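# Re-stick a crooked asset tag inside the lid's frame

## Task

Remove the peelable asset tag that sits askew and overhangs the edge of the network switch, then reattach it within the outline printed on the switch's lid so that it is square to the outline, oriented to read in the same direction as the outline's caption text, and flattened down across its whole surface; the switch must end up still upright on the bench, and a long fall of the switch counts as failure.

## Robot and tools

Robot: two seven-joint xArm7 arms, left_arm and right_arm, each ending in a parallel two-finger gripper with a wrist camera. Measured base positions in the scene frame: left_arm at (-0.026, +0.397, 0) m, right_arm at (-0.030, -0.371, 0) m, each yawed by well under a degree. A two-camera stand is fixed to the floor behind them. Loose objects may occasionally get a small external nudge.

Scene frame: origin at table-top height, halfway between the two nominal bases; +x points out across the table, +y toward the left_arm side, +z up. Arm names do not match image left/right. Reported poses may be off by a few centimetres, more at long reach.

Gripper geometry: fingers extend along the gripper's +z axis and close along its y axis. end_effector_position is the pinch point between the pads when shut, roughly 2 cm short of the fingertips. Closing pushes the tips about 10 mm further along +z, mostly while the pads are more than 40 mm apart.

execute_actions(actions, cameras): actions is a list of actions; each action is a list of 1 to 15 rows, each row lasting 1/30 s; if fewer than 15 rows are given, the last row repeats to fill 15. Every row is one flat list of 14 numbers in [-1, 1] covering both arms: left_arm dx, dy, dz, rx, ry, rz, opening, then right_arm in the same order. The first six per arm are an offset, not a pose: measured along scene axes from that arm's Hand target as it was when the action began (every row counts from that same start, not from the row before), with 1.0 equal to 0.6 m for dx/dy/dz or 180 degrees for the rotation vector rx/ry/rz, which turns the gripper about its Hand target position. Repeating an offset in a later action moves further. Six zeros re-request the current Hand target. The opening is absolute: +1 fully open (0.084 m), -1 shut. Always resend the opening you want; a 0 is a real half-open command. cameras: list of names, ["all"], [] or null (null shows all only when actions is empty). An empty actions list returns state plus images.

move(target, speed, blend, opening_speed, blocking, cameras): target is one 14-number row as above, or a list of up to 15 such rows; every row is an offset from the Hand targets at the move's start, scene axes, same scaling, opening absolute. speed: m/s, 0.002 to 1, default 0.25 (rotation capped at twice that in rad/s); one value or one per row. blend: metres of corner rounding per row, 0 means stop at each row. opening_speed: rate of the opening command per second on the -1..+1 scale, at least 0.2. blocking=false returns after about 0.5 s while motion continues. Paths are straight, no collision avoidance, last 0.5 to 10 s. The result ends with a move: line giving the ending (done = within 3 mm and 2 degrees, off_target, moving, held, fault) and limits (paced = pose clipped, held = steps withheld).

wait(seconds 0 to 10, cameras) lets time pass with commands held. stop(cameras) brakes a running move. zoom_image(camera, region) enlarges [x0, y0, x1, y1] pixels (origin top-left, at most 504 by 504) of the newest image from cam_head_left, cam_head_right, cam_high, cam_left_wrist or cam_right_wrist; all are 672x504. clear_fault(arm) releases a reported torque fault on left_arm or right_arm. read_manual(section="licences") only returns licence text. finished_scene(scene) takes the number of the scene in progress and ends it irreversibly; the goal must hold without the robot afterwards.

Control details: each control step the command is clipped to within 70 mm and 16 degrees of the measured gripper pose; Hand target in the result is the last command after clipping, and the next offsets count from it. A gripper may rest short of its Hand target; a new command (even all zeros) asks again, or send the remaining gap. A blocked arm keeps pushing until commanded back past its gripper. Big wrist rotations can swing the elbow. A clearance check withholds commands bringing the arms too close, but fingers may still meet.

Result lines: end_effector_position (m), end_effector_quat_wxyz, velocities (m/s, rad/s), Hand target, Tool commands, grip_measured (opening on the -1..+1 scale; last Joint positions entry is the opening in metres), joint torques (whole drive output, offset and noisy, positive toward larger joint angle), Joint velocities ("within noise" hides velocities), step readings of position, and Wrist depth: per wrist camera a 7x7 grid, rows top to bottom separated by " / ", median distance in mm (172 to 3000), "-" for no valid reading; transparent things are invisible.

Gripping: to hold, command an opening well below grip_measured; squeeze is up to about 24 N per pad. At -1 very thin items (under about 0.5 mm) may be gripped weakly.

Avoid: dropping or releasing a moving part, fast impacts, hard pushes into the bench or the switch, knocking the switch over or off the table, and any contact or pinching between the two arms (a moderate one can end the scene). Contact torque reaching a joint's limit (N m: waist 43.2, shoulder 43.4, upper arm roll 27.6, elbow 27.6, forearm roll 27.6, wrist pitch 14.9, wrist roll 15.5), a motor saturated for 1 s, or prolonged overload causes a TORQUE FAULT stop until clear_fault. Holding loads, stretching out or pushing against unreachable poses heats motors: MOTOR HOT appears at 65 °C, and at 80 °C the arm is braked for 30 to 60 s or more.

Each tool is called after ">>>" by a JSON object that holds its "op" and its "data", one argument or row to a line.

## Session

>>> {"op": "execute_actions", "data": {
  "actions": []
}}

>>> {"op": "zoom_image", "data": {
  "camera": "cam_head_right",
  "region": [300, 220, 440, 325]
}}

>>> {"op": "zoom_image", "data": {
  "camera": "cam_high",
  "region": [240, 120, 380, 225]
}}

Scene clock: 0.00 s.
left_arm: end_effector_position=(+0.6211, -0.0001, +0.3613) grip_measured=+1.00 end_effector_quat_wxyz=(-0.113, +0.755, +0.046, +0.644) | right_arm: end_effector_position=(+0.3058, -0.2349, +0.1986) grip_measured=+1.00 end_effector_quat_wxyz=(+0.067, +0.745, -0.478, +0.461)
Joint positions: left_arm=[-0.747 0.576 -0.023 1.754 1.661 1.006 -1.831 0.084] | right_arm=[-0.363 -0.878 1.209 0.416 -0.249 0.691 2.07 0.084]
Joint velocities: within noise
Joint torques (N m): no reading
Wrist depth (mm): cam_left_wrist=[1468 1411 1348 1310 1264 1209 1170 / 1506 1431 1383 1337 1297 1248 1180 / 1513 1465 1414 1350 1317 1264 1211 / 1571 1487 1434 1377 1320 1276 1217 / 1589 1526 1474 1408 1356 1290 1239 / 1582 1516 1455 1402 1337 1292 1250 / 1661 1585 1516 1452 1391 1348 1290] | cam_right_wrist=[1546 1719 1979 2220 2654 2805 705 / 1585 1799 1930 840 743 671 620 / 1607 1715 754 689 629 586 538 / 1550 696 645 585 541 508 471 / 636 593 555 509 474 449 421 / 559 522 487 454 424 404 380 / 497 461 439 412 392 368 347]
Hand target: left_arm +0.6211, -0.0001, +0.3613; -0.113, +0.755, +0.046, +0.644 | right_arm +0.3058, -0.2349, +0.1986; +0.067, +0.745, -0.478, +0.461
Tool commands: left_gripper/opening=+1.0 right_gripper/opening=+1.0

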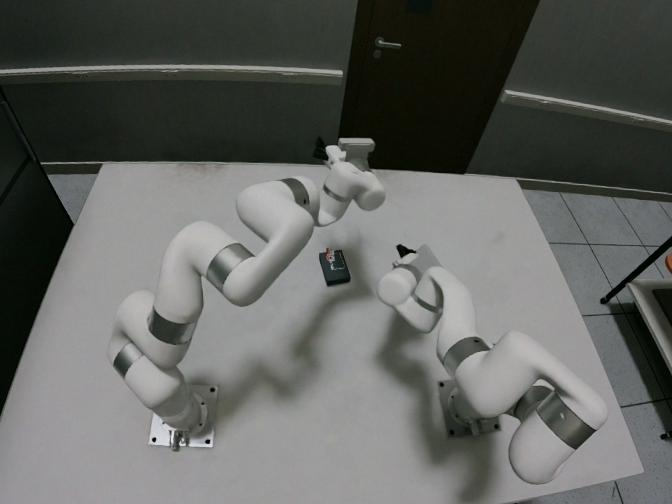

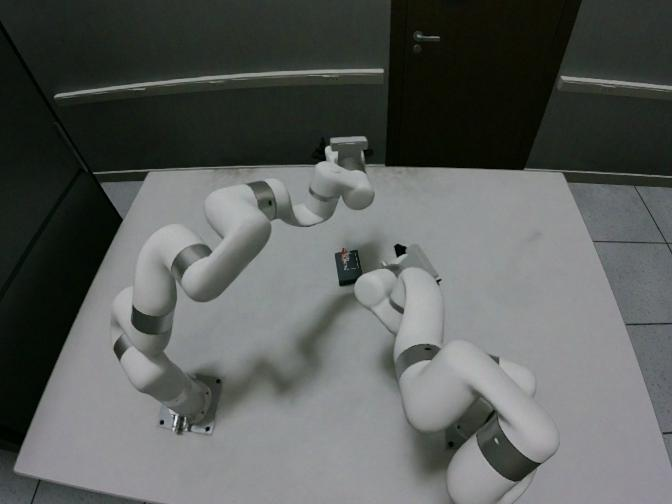

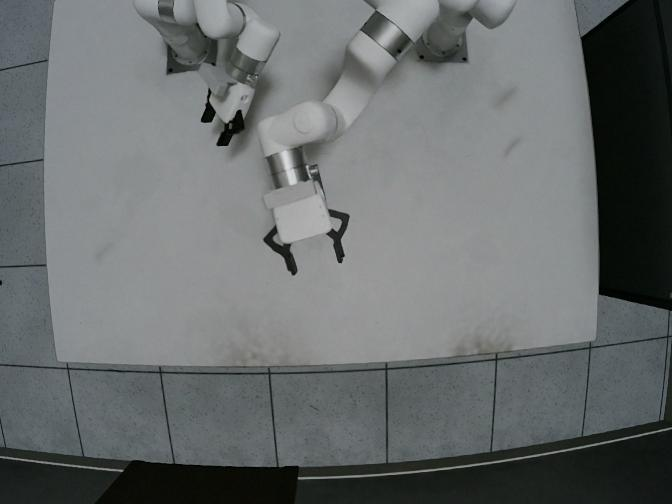

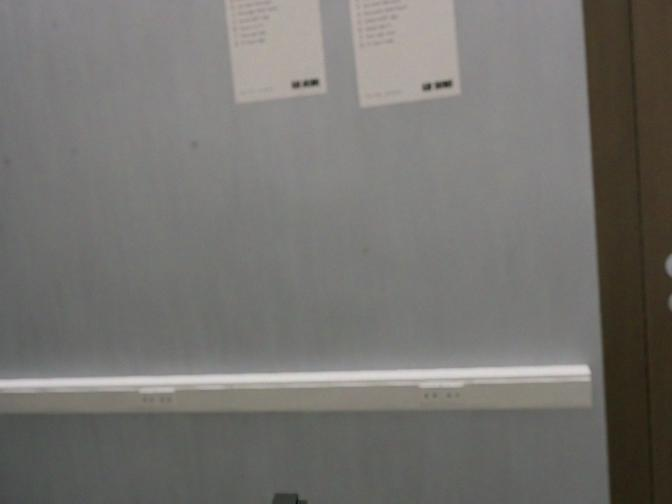

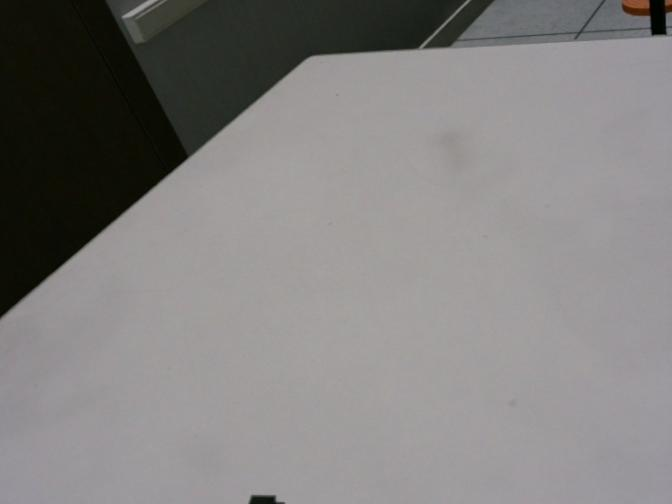

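Scaled by 3.600 from the camera's 672x504 image, which has a finer 960x720 frame.

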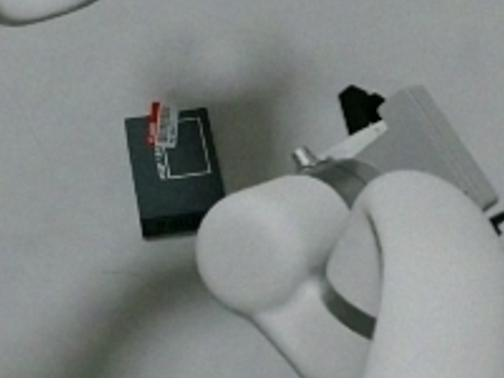

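Scaled by 3.600 from the camera's 672x504 image, which has a finer 960x720 frame.

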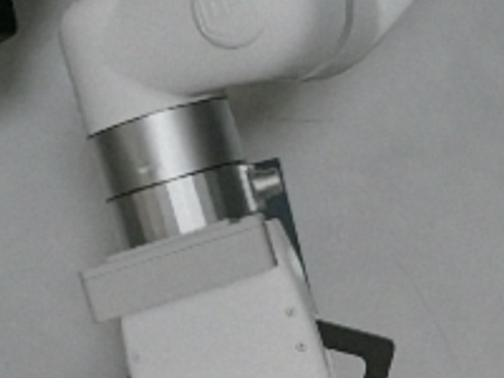

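>>> {"op": "move", "data": {
  "target": [0,0,0,0,0,0,1,-0.093,-0.108,-0.064,0.3305,-0.0033,0.3143,-0.43],
  "speed": 0.35
}}

>>> {"op": "move", "data": {
  "target": [-0.4393,-0.0873,-0.2855,-0.0784,0.447,-0.0319,1,0,0,0,0,0,0,-0.43],
  "cameras": ["all"]
}}

>>> {"op": "zoom_image", "data": {
  "camera": "cam_left_wrist",
  "region": [200, 130, 536, 382]
}}

Scene clock: 5.60 s.
left_arm: end_effector_position=(+0.6211, -0.0001, +0.3613) grip_measured=+1.00 end_effector_quat_wxyz=(-0.113, +0.755, +0.046, +0.644) | right_arm: end_effector_position=(+0.2867, -0.2551, +0.1845) grip_measured=-0.45 end_effector_quat_wxyz=(-0.126, +0.806, -0.430, +0.387)
Joint positions: left_arm=[-0.747 0.576 -0.023 1.754 1.661 1.006 -1.831 0.084] | right_arm=[0.028 -0.96 0.705 0.01 -0.163 0.217 1.807 0.024]
Joint torques (N m): left_arm=[-0.05 -51.49 -0.24 12.87 1.04 0.81 -0.06] | right_arm=[-5.52 4.69 -2.11 18.19 -1.96 -0.73 1.41]
Wrist depth (mm): cam_left_wrist=[1465 1411 1358 1312 1264 1217 1164 / 1480 1449 1388 1335 1288 1244 1186 / 1546 1480 1411 1350 1310 1264 1203 / 1550 1480 1428 1380 1322 1288 1213 / 1589 1519 1465 1411 1345 1305 1237 / 1593 1513 1455 1391 1337 1285 1257 / 1657 1589 1523 1458 1400 1348 1290] | cam_right_wrist=[1431 1543 731 639 552 495 444 / 1490 1571 681 581 508 461 413 / 1523 684 600 522 468 423 380 / 691 611 545 478 430 395 360 / 629 557 491 444 403 365 339 / 573 512 453 408 377 344 317 / 521 464 416 385 351 322 302]
Hand target: left_arm +0.6211, -0.0001, +0.3613; -0.113, +0.755, +0.046, +0.644 | right_arm +0.2867, -0.2551, +0.1845; -0.126, +0.806, -0.430, +0.387 (not the last commanded pose)
Off the commanded pose: left_arm 0.000 m, 0 deg | right_arm 0.063 m, 57 deg.
move: held (right_arm; a check stopped the path); limits=held
pose unreachable (right arm): on one or more control steps of this call, first in action 0 (counted from 0), this arm could not follow its commanded pose, so it was not sent that pose on those steps. It may still have moved: this result reports where it is.
cause: moving toward the commanded pose would bring two parts of the arm too close to each other (joints 2 (shoulder) to 6 (wrist pitch) lie between them).

Scene clock: 9.03 s.
left_arm: end_effector_position=(+0.3576, -0.0524, +0.1901) grip_measured=+1.00 end_effector_quat_wxyz=(+0.000, +1.000, +0.000, +0.000) | right_arm: end_effector_position=(+0.2867, -0.2551, +0.1845) grip_measured=-0.45 end_effector_quat_wxyz=(-0.126, +0.806, -0.430, +0.387)
Joint positions: left_arm=[-0.501 0.467 -0.439 1.585 0.21 1.164 -0.995 0.084] | right_arm=[0.028 -0.96 0.705 0.01 -0.163 0.217 1.807 0.024]
Joint torques (N m): left_arm=[7.44 -34.55 -7.16 14.12 -2.06 -0.72 2.67] | right_arm=[-5.29 4.83 -1.97 18.13 -2.08 -0.72 1.37]
Wrist depth (mm): cam_left_wrist=[325 324 324 323 322 320 320 / 325 324 324 322 321 320 319 / 323 324 291 290 321 320 319 / 324 323 290 290 320 319 319 / 323 322 290 289 320 318 317 / 322 321 321 319 318 318 317 / 321 320 320 319 318 317 316] | cam_right_wrist=[1428 1560 732 640 552 495 443 / 1471 1582 679 579 508 460 412 / 1516 684 600 520 468 421 380 / 691 611 544 479 430 395 359 / 631 555 491 444 404 366 339 / 572 512 453 408 377 343 318 / 523 466 416 385 351 321 302]
Hand target: left_arm +0.3575, -0.0524, +0.1900; +0.000, +1.000, +0.000, +0.000 | right_arm +0.2867, -0.2551, +0.1845; -0.126, +0.806, -0.430, +0.387
Off the commanded pose: left_arm 0.000 m, 0 deg | right_arm 0.000 m, 0 deg.
move: done

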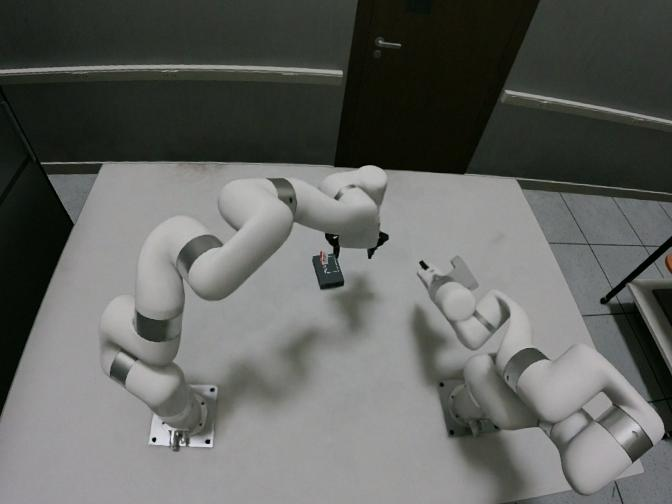

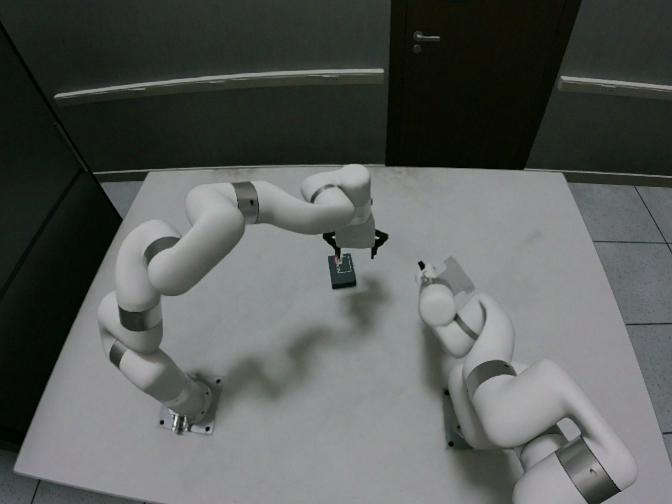

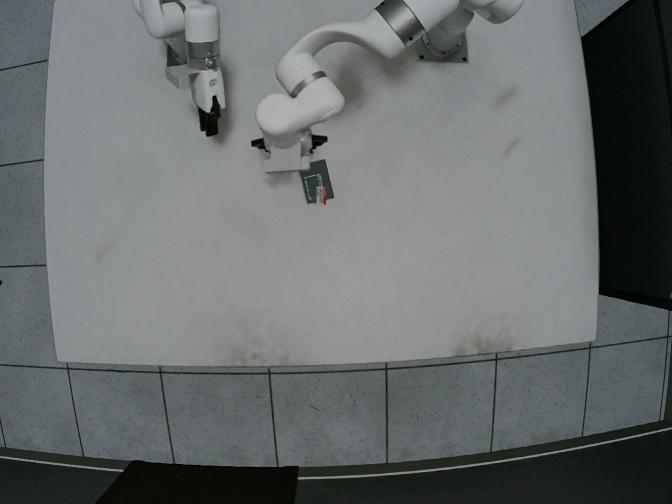

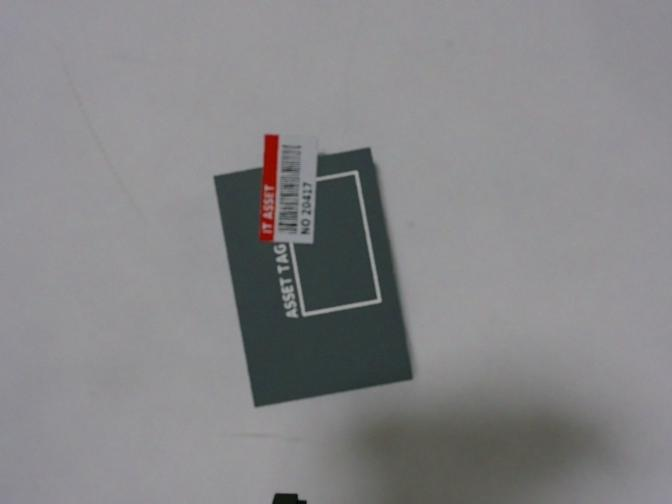

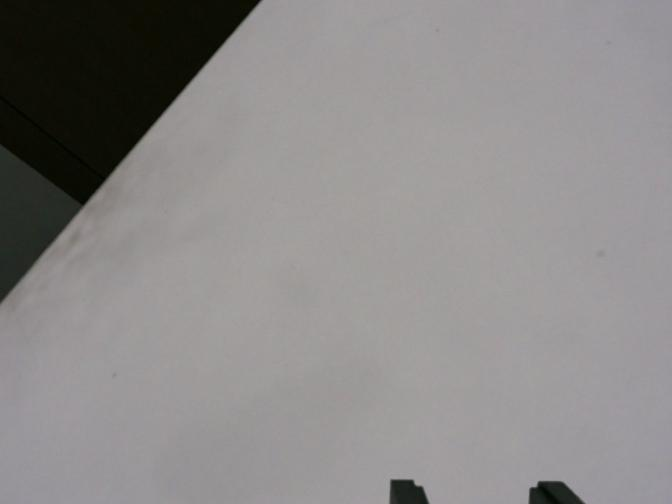

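Scaled by 1.500 from the camera's 672x504 image, which has a finer 960x720 frame.

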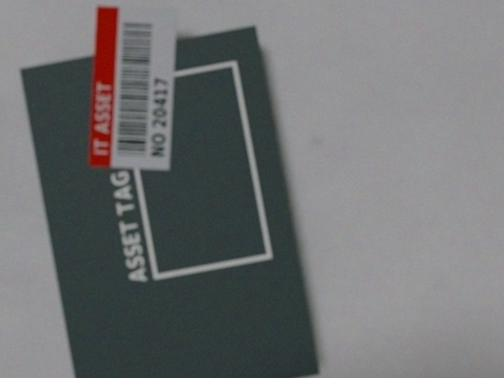

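>>> {"op": "move", "data": {
  "target": [
    [0.02,0.03,0,0,0,0.5,1,0,0,0,0,0,0,-0.43],
    [0.0532,0.0723,-0.05,0,0,-0.9428,1,0,0,0,0,0,0,-0.43],
    [0.0532,0.0723,-0.2167,0,0,-0.9428,1,0,0,0,0,0,0,-0.43]
  ],
  "speed": [0.7,0.7,0.15],
  "blend": 0.02,
  "cameras": ["cam_left_wrist","cam_head_right"]
}}

>>> {"op": "zoom_image", "data": {
  "camera": "cam_head_right",
  "region": [300, 220, 400, 295]
}}

Scene clock: 17.80 s.
left_arm: end_effector_position=(+0.3894, -0.0091, +0.0601) grip_measured=+1.00 end_effector_quat_wxyz=(+0.000, -0.090, +0.996, +0.000) | right_arm: end_effector_position=(+0.2867, -0.2551, +0.1845) grip_measured=-0.45 end_effector_quat_wxyz=(-0.126, +0.806, -0.430, +0.387)
Joint positions: left_arm=[-0.817 0.563 0.064 1.388 -0.047 0.826 -4.064 0.084] | right_arm=[0.028 -0.96 0.705 0.01 -0.163 0.217 1.807 0.024]
Joint torques (N m): left_arm=[6.82 -38.97 -2.83 12.89 -2.36 -3.25 2.62] | right_arm=[-5.46 4.92 -2.1 18.22 -2.07 -0.71 1.32]
Wrist depth (mm): cam_left_wrist=[194 194 193 192 192 192 192 / 193 193 193 192 192 192 191 / 193 192 192 192 191 191 191 / 192 192 192 191 191 191 190 / 192 192 191 191 191 190 190 / 192 191 191 191 190 190 189 / 191 191 191 190 - - 189] | cam_right_wrist=[1428 1526 734 637 552 498 443 / 1487 1589 681 581 507 462 412 / 1513 683 600 520 468 421 381 / 693 612 544 477 431 394 359 / 628 555 492 444 401 366 339 / 571 513 454 409 377 344 317 / 521 466 415 386 350 321 301]
Hand target: left_arm +0.3895, -0.0091, +0.0600; +0.000, -0.090, +0.996, +0.000 | right_arm +0.2867, -0.2551, +0.1845; -0.126, +0.806, -0.430, +0.387
Off the commanded pose: left_arm 0.000 m, 0 deg | right_arm 0.000 m, 0 deg.
move: done; limits=paced
Images, in order (width x height): cam_head_right 672x504, cam_left_wrist 672x504.

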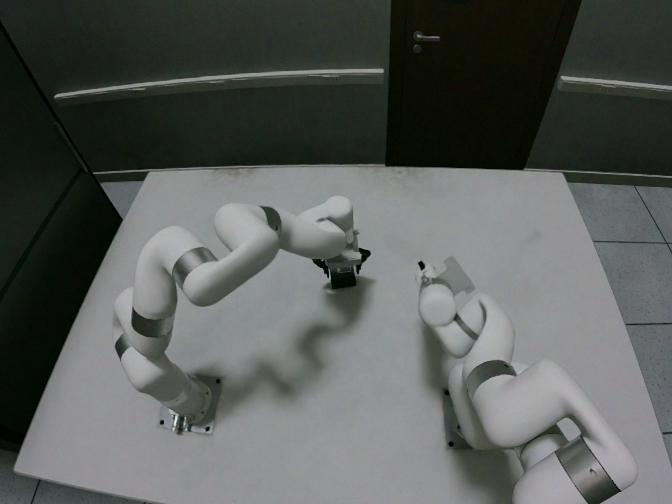

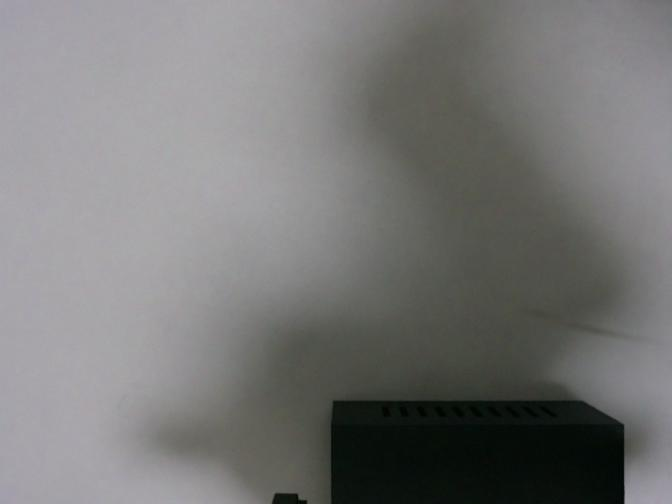

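Scaled by 5.040 from the camera's 672x504 image, which has a finer 960x720 frame.

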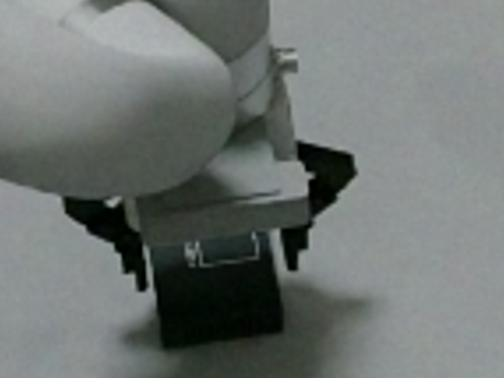

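>>> {"op": "move", "data": {
  "target": [
    [-0.0005,0.0023,-0.0533,0,0,0,1,0,0,0,0,0,0,-0.43],
    [-0.0005,0.0023,-0.0533,0,0,0,-0.8,0,0,0,0,0,0,-0.43],
    [-0.0005,0.0023,-0.034,0,0,0,-0.8,0,0,0,0,0,0,-0.43],
    [0.0633,0.0018,-0.034,0,0,-0.6694,-0.8,0,0,0,0,0,0,-0.43],
    [0.0633,0.0018,-0.0523,0,0,-0.6694,-0.8,0,0,0,0,0,0,-0.43]
  ],
  "speed": [0.07,0.05,0.05,0.4,0.03],
  "opening_speed": 1,
  "cameras": ["cam_left_wrist","cam_head_right"]
}}

>>> {"op": "move", "data": {
  "target": [0,0,0,0,0,0,-0.8,0.222,0.092,0.1,0.0834,0.2546,-0.0846,-0.43],
  "cameras": ["cam_right_wrist","cam_head_right"]
}}

Scene clock: 26.93 s.
left_arm: end_effector_position=(+0.4275, -0.0080, +0.0289) grip_measured=+0.75 end_effector_quat_wxyz=(+0.000, +0.820, +0.572, +0.000) | right_arm: end_effector_position=(+0.2867, -0.2551, +0.1845) grip_measured=-0.45 end_effector_quat_wxyz=(-0.126, +0.806, -0.430, +0.387)
Joint positions: left_arm=[-0.456 0.727 -0.318 1.525 0.283 0.843 -2.119 0.075] | right_arm=[0.028 -0.96 0.705 0.01 -0.163 0.217 1.807 0.024]
Joint torques (N m): left_arm=[-8.57 -32.41 -1.53 10.11 2.6 -5.28 -2.82] | right_arm=[-5.1 4.48 -2.32 18.19 -2.02 -0.83 1.33]
Wrist depth (mm): cam_left_wrist=[- - - - - - - / - - - - - - - / - - - - - - - / - - - - - - - / - - - - - - - / - - - - - - - / - - - - - - -] | cam_right_wrist=[1428 1550 735 640 553 497 444 / 1474 1607 681 581 508 460 412 / 1523 681 601 519 469 422 382 / 695 613 542 478 430 394 361 / 626 554 492 446 403 365 339 / 570 512 453 410 377 344 318 / 520 465 416 384 351 321 301]
Hand target: left_arm +0.4274, -0.0080, +0.0286; +0.000, +0.820, +0.572, +0.000 | right_arm +0.2867, -0.2551, +0.1845; -0.126, +0.806, -0.430, +0.387
Off the commanded pose: left_arm 0.000 m, 0 deg | right_arm 0.000 m, 0 deg.
move: done
Images, in order (width x height): cam_head_right 672x504, cam_left_wrist 672x504.

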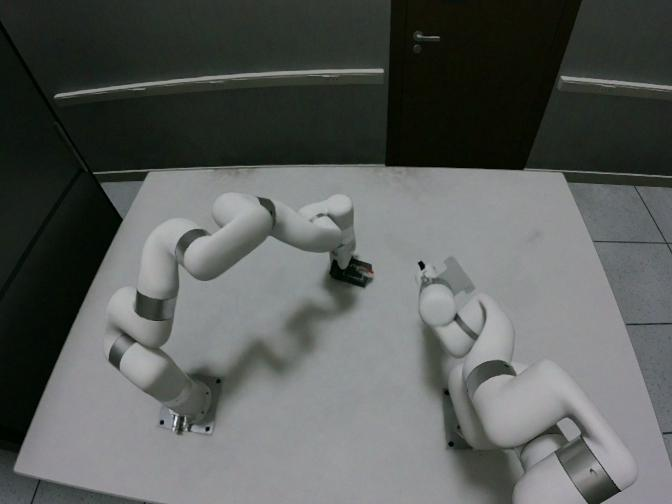

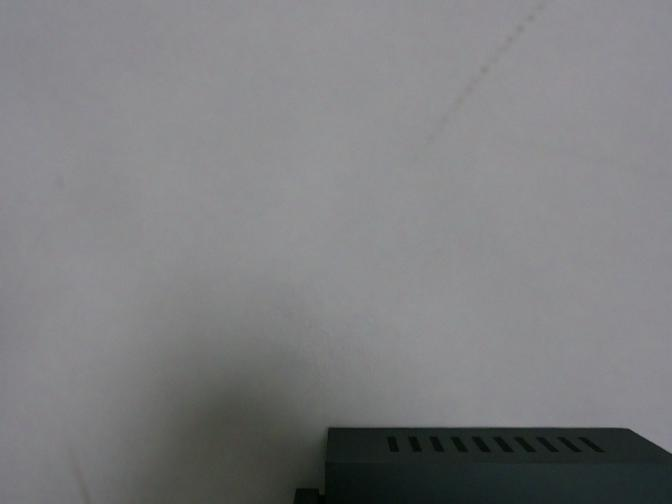

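Scene clock: 29.40 s.
left_arm: end_effector_position=(+0.4274, -0.0080, +0.0286) grip_measured=+0.75 end_effector_quat_wxyz=(+0.000, +0.820, +0.572, +0.000) | right_arm: end_effector_position=(+0.4199, -0.1999, +0.2445) grip_measured=-0.45 end_effector_quat_wxyz=(+0.000, +0.807, -0.591, +0.000)
Joint positions: left_arm=[-0.456 0.728 -0.318 1.525 0.283 0.843 -2.119 0.075] | right_arm=[-0.145 0.03 0.503 1.196 -0.015 1.171 1.638 0.024]
Joint torques (N m): left_arm=[-9.29 -24.98 -1.21 11.92 2.61 -6.4 -3.02] | right_arm=[5.28 -9.15 2.63 21.53 -3.05 -0.54 1.48]
Wrist depth (mm): cam_left_wrist=[- - - - - - - / - - - - - - - / - - - - - - - / - - - - - - - / - - - - - - - / - - - - - - - / - - - - - - -] | cam_right_wrist=[371 371 371 372 373 375 375 / 370 373 372 373 372 373 373 / 371 371 372 373 373 372 374 / 370 372 373 372 373 373 375 / 371 372 372 373 374 373 374 / 370 371 372 373 373 373 373 / 371 372 373 373 372 373 374]
Hand target: left_arm +0.4274, -0.0080, +0.0286; +0.000, +0.820, +0.572, +0.000 | right_arm +0.4199, -0.1999, +0.2445; +0.000, +0.807, -0.591, +0.000
Off the commanded pose: left_arm 0.000 m, 0 deg | right_arm 0.000 m, 0 deg.
move: done
Images, in order (width x height): cam_head_right 672x504, cam_right_wrist 672x504.

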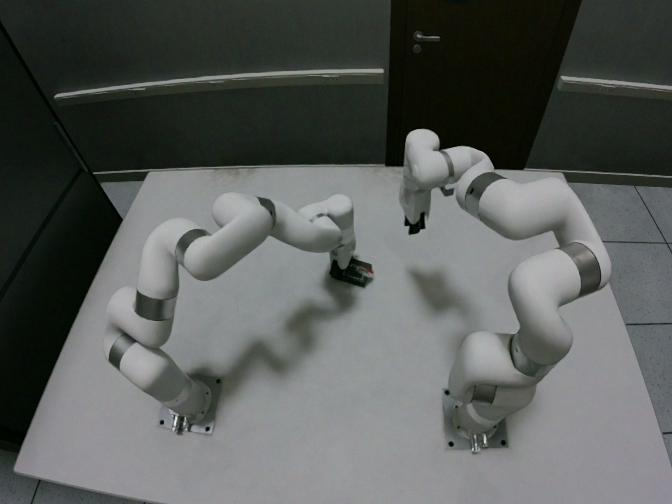

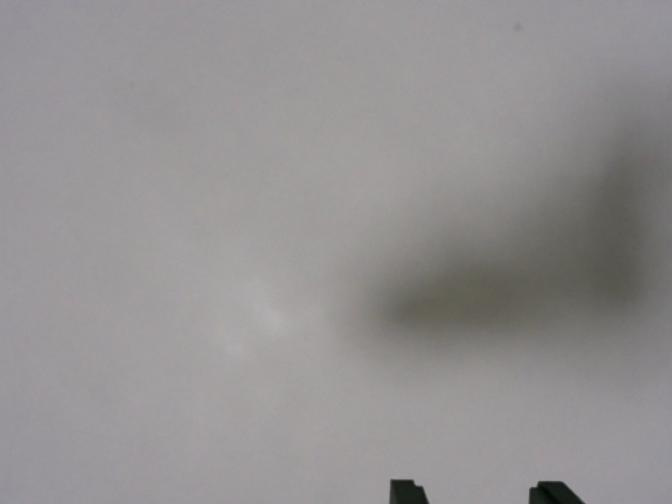

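>>> {"op": "move", "data": {
  "target": [
    [0,0,0,0,0,0,-0.8,0.01,0.02,0,0,0,0.5,-0.43],
    [0,0,0,0,0,0,-0.8,0.0333,0.05,-0.04,0,0,1,-0.43]
  ],
  "speed": 0.7,
  "blend": 0.02,
  "cameras": ["cam_right_wrist","cam_head_right"]
}}

>>> {"op": "zoom_image", "data": {
  "camera": "cam_right_wrist",
  "region": [200, 100, 536, 352]
}}

Scene clock: 33.57 s.
left_arm: end_effector_position=(+0.4274, -0.0080, +0.0286) grip_measured=+0.75 end_effector_quat_wxyz=(+0.000, +0.820, +0.572, +0.000) | right_arm: end_effector_position=(+0.4399, -0.1699, +0.2205) grip_measured=-0.45 end_effector_quat_wxyz=(+0.000, +0.591, +0.807, +0.000)
Joint positions: left_arm=[-0.456 0.728 -0.318 1.525 0.283 0.843 -2.119 0.075] | right_arm=[-0.221 0.173 0.657 1.264 -0.117 1.129 -1.389 0.024]
Joint torques (N m): left_arm=[-8.64 -25.95 -1.35 11.51 2.22 -6.39 -3.01] | right_arm=[-5.56 -17.59 4.45 15.82 3.38 -2.71 -1.26]
Wrist depth (mm): cam_left_wrist=[- - - - - - - / - - - - - - - / - - - - - - - / - - - - - - - / - - - - - - - / - - - - - - - / - - - - - - -] | cam_right_wrist=[348 348 348 348 261 225 191 / 347 348 349 348 317 262 231 / 348 348 348 348 318 348 350 / 347 348 347 350 348 349 349 / 347 349 348 348 349 349 349 / 349 348 349 349 350 348 349 / 350 348 349 348 349 349 349]
Hand target: left_arm +0.4274, -0.0080, +0.0286; +0.000, +0.820, +0.572, +0.000 | right_arm +0.4399, -0.1699, +0.2205; +0.000, +0.591, +0.807, +0.000
Off the commanded pose: left_arm 0.000 m, 0 deg | right_arm 0.000 m, 0 deg.
move: done; limits=paced
Images, in order (width x height): cam_head_right 672x504, cam_right_wrist 672x504.

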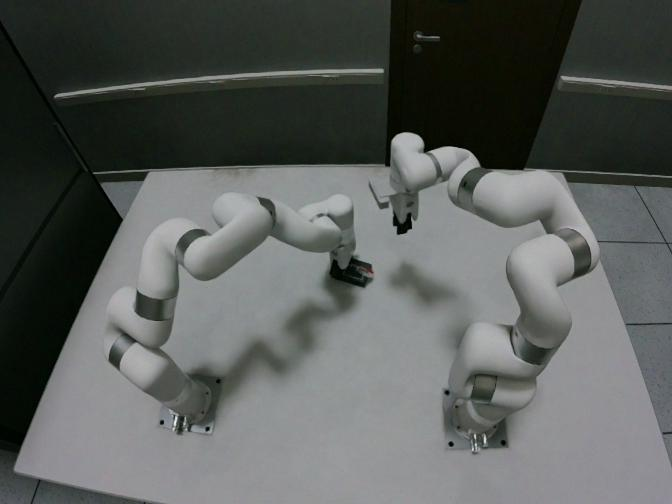

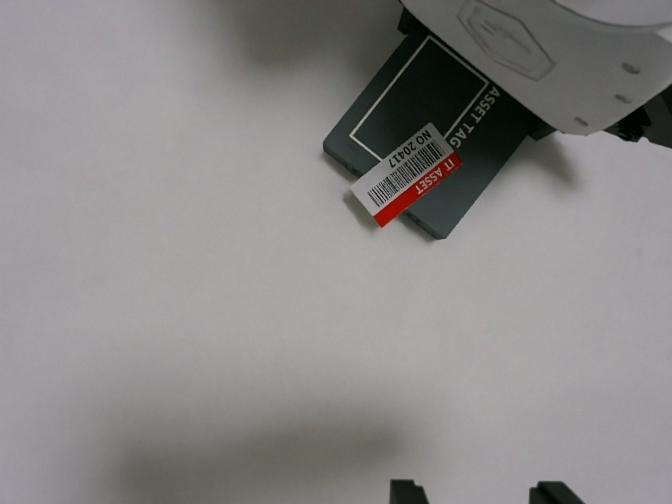

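Scaled by 1.500 from the camera's 672x504 image, which has a finer 960x720 frame.

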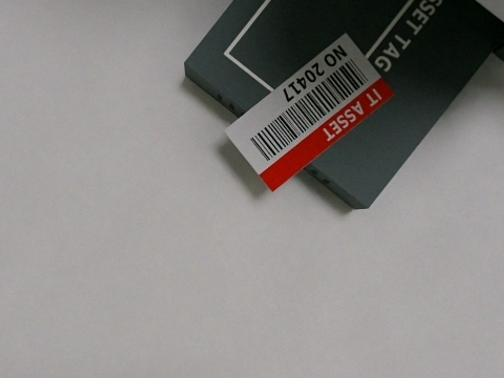

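>>> {"op": "move", "data": {
  "target": [0,0,0,0,0,0,-0.8,-0.2333,-0.0908,-0.171,0.2222,-0.293,0.1919,-0.43],
  "cameras": ["cam_right_wrist","cam_head_right"]
}}

Scene clock: 39.83 s.
left_arm: end_effector_position=(+0.4274, -0.0080, +0.0286) grip_measured=+0.75 end_effector_quat_wxyz=(+0.000, +0.820, +0.572, +0.000) | right_arm: end_effector_position=(+0.2999, -0.2244, +0.1179) grip_measured=-0.45 end_effector_quat_wxyz=(+0.154, +0.243, +0.807, +0.516)
Joint positions: left_arm=[-0.456 0.728 -0.318 1.525 0.283 0.843 -2.119 0.075] | right_arm=[0.008 -0.25 -0.029 0.184 1.91 0.935 -4.26 0.024]
Joint torques (N m): left_arm=[-8.96 -26.32 -1.43 11.62 2.15 -6.34 -3] | right_arm=[-5.32 -1.96 -2.31 15.34 -2.66 2 -1.19]
Wrist depth (mm): cam_left_wrist=[- - - - - - - / - - - - - - - / - - - - - - - / - - - - - - - / - - - - - - - / - - - - - - - / - - - - - - -] | cam_right_wrist=[185 202 260 341 492 885 1241 / 185 211 260 342 492 899 1305 / 185 212 262 343 497 903 2474 / 186 212 262 344 448 363 2538 / 179 213 263 321 376 341 325 / 179 213 264 326 383 352 333 / 179 204 250 323 506 385 1828]
Hand target: left_arm +0.4274, -0.0080, +0.0286; +0.000, +0.820, +0.572, +0.000 | right_arm +0.2999, -0.2244, +0.1179; +0.154, +0.243, +0.807, +0.516
Off the commanded pose: left_arm 0.000 m, 0 deg | right_arm 0.000 m, 0 deg.
move: done
Images, in order (width x height): cam_head_right 672x504, cam_right_wrist 672x504.

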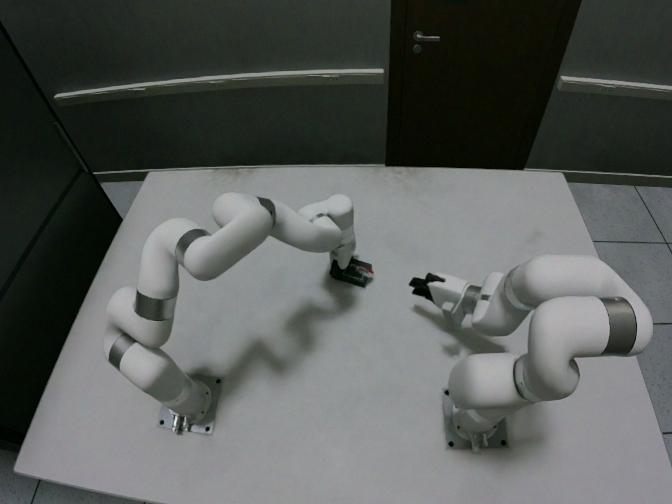

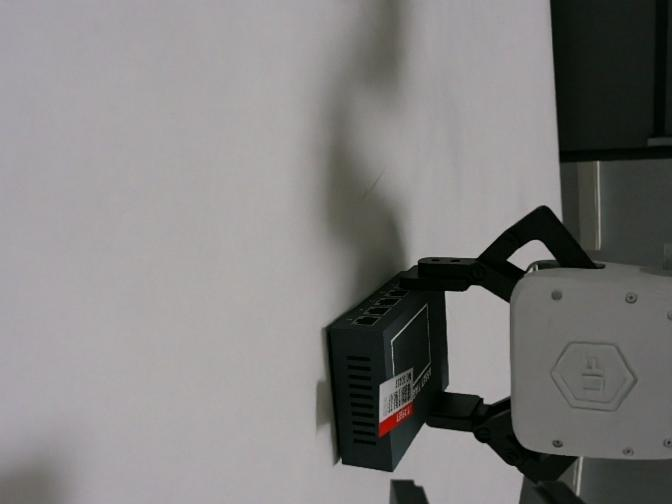

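>>> {"op": "move", "data": {
  "target": [0,0,0,0,0,0,-0.8,0.1342,0.161,-0.1298,0,0,0,-0.43],
  "speed": 0.12,
  "cameras": ["cam_right_wrist","cam_head_right","cam_high"]
}}

>>> {"op": "zoom_image", "data": {
  "camera": "cam_right_wrist",
  "region": [350, 252, 672, 504]
}}

>>> {"op": "zoom_image", "data": {
  "camera": "cam_head_right",
  "region": [330, 240, 410, 300]
}}

>>> {"op": "zoom_image", "data": {
  "camera": "cam_high",
  "region": [264, 140, 344, 200]
}}

Scene clock: 42.33 s.
left_arm: end_effector_position=(+0.4274, -0.0080, +0.0286) grip_measured=+0.75 end_effector_quat_wxyz=(+0.000, +0.820, +0.572, +0.000) | right_arm: end_effector_position=(+0.3804, -0.1278, +0.0400) grip_measured=-0.45 end_effector_quat_wxyz=(+0.154, +0.243, +0.807, +0.516)
Joint positions: left_arm=[-0.456 0.728 -0.318 1.525 0.283 0.843 -2.119 0.075] | right_arm=[0.162 0.334 0.112 0.58 2.343 0.93 -4.544 0.024]
Joint torques (N m): left_arm=[-8.96 -26.4 -1.53 11.33 2.19 -6.54 -2.95] | right_arm=[5.5 -9.47 2.99 12.32 3.23 -0.07 -1.23]
Wrist depth (mm): cam_left_wrist=[- - - - - - - / - - - - - - - / - - - - - - - / - - - - - - - / - - - - - - - / - - - - - - - / - - - - - - -] | cam_right_wrist=[- - - - 220 439 1143 / - - - - 221 444 1213 / - - - - 222 373 761 / - - - - 223 235 220 / - - - 172 187 228 - / - - - 173 183 230 - / - - - - 188 231 248]
Hand target: left_arm +0.4274, -0.0080, +0.0286; +0.000, +0.820, +0.572, +0.000 | right_arm +0.3805, -0.1278, +0.0400; +0.154, +0.243, +0.807, +0.516
Off the commanded pose: left_arm 0.000 m, 0 deg | right_arm 0.000 m, 0 deg.
move: done
Images, in order (width x height): cam_head_right 672x504, cam_high 672x504, cam_right_wrist 672x504.

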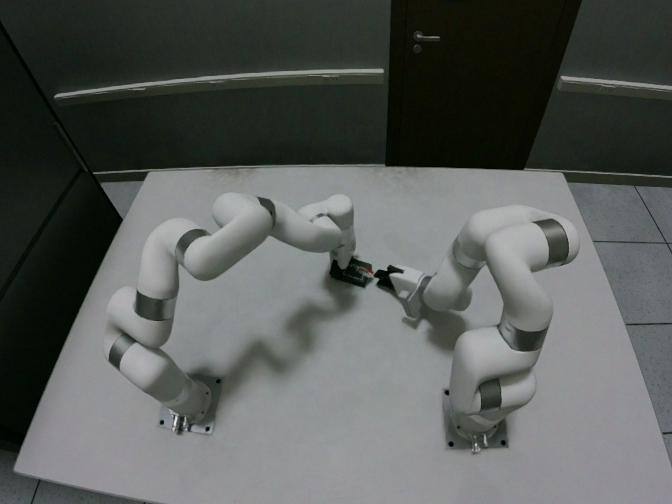

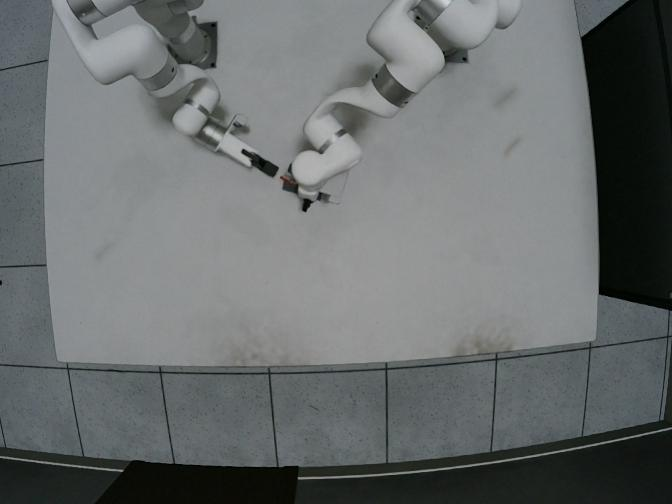

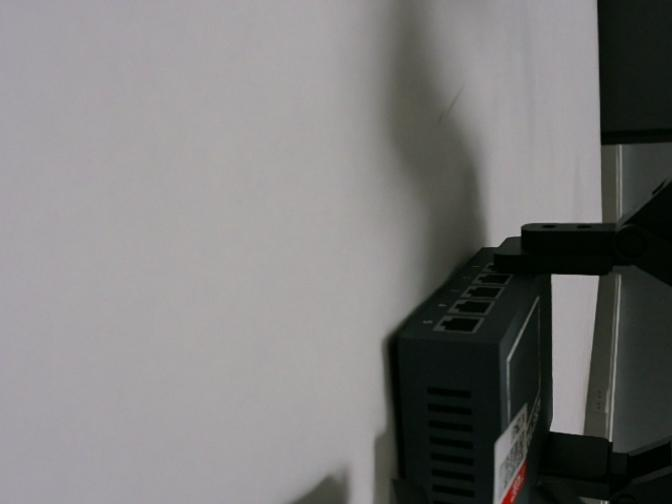

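Scaled by 1.565 from the camera's 672x504 image, which has a finer 960x720 frame.

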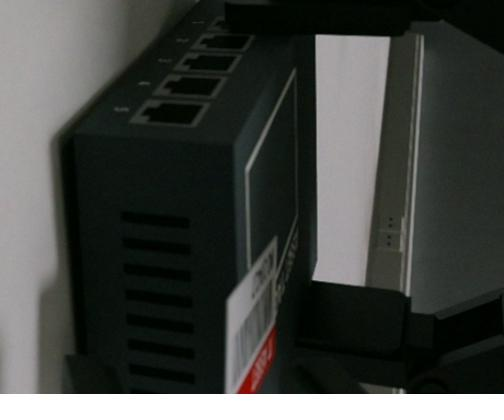

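Scaled by 6.300 from the camera's 672x504 image, which has a finer 960x720 frame.

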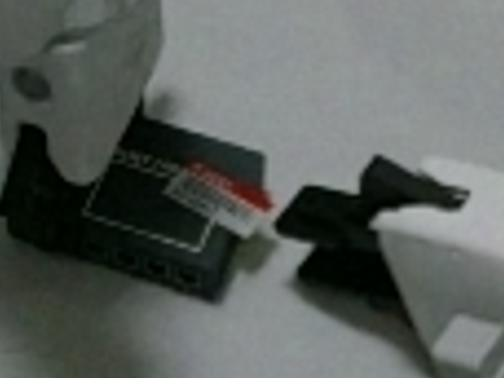

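Scaled by 6.300 from the camera's 672x504 image, which has a finer 960x720 frame.

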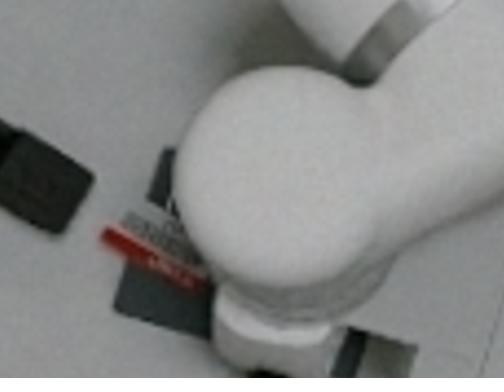

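>>> {"op": "move", "data": {
  "target": [0,0,0,0,0,0,-0.8,0.023,0.0348,0,0,0,0,-0.43],
  "speed": 0.05,
  "cameras": ["cam_right_wrist","cam_head_right","cam_high"]
}}

>>> {"op": "zoom_image", "data": {
  "camera": "cam_right_wrist",
  "region": [350, 252, 672, 504]
}}

>>> {"op": "zoom_image", "data": {
  "camera": "cam_head_right",
  "region": [330, 240, 410, 300]
}}

>>> {"op": "zoom_image", "data": {
  "camera": "cam_high",
  "region": [264, 140, 344, 200]
}}

Scene clock: 44.20 s.
left_arm: end_effector_position=(+0.4274, -0.0080, +0.0286) grip_measured=+0.75 end_effector_quat_wxyz=(+0.000, +0.820, +0.572, +0.000) | right_arm: end_effector_position=(+0.3942, -0.1070, +0.0400) grip_measured=-0.45 end_effector_quat_wxyz=(+0.154, +0.243, +0.807, +0.516)
Joint positions: left_arm=[-0.456 0.728 -0.318 1.525 0.283 0.843 -2.119 0.075] | right_arm=[0.193 0.371 0.133 0.648 2.384 0.892 -4.539 0.024]
Joint torques (N m): left_arm=[-8.86 -26.28 -1.71 11.54 2.24 -6.42 -2.96] | right_arm=[5.82 -10.06 3.15 12.62 3.2 -0.02 1.55]
Wrist depth (mm): cam_left_wrist=[- - - - - - - / - - - - - - - / - - - - - - - / - - - - - - - / - - - - - - - / - - - - - - - / - - - - - - -] | cam_right_wrist=[- - - - 220 437 1117 / - - - - 220 440 1194 / - - - - 222 371 760 / - - - - 203 212 198 / - - - - 186 226 - / - - - - - 229 - / - - - - - 227 226]
Hand target: left_arm +0.4274, -0.0080, +0.0286; +0.000, +0.820, +0.572, +0.000 | right_arm +0.3943, -0.1069, +0.0400; +0.154, +0.243, +0.807, +0.516
Off the commanded pose: left_arm 0.000 m, 0 deg | right_arm 0.000 m, 0 deg.
move: done
Images, in order (width x height): cam_head_right 672x504, cam_high 672x504, cam_right_wrist 672x504.

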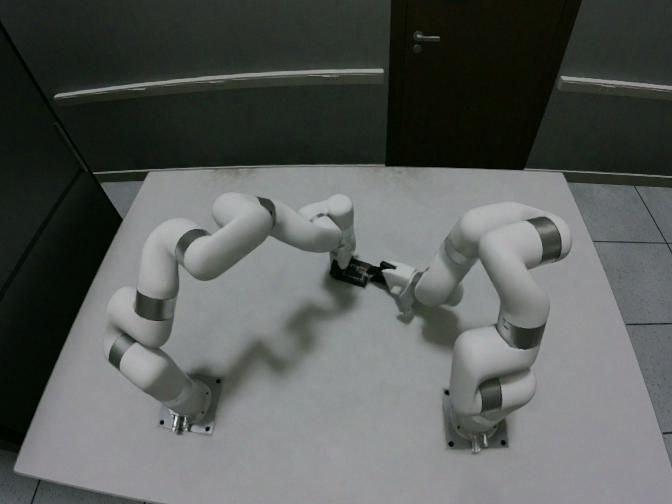

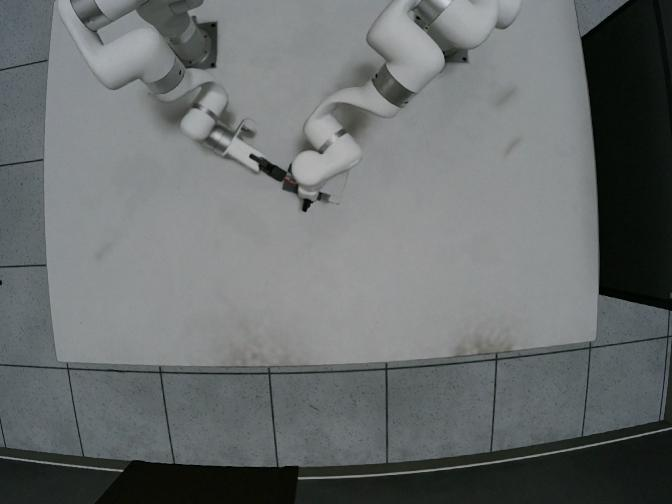

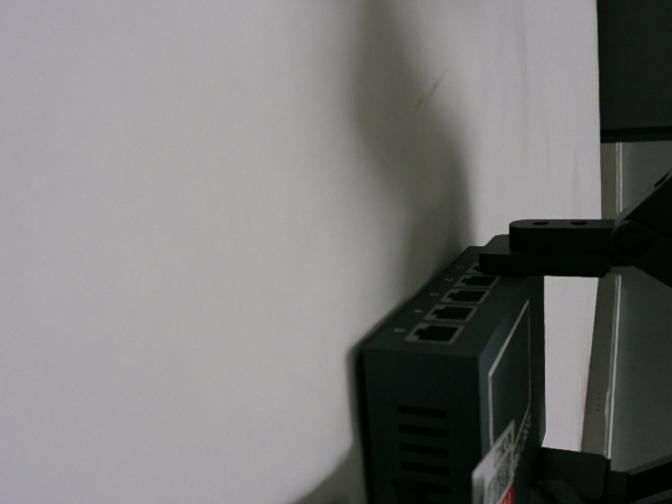

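Scaled by 1.565 from the camera's 672x504 image, which has a finer 960x720 frame.

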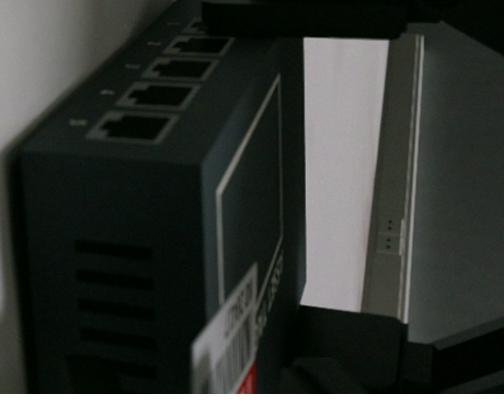

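Scaled by 6.300 from the camera's 672x504 image, which has a finer 960x720 frame.

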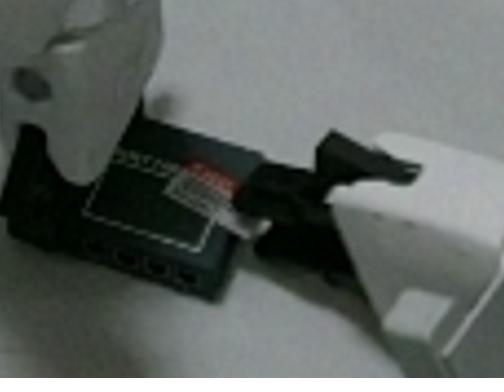

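Scaled by 6.300 from the camera's 672x504 image, which has a finer 960x720 frame.

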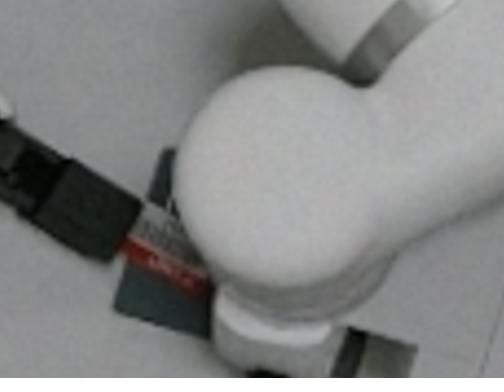

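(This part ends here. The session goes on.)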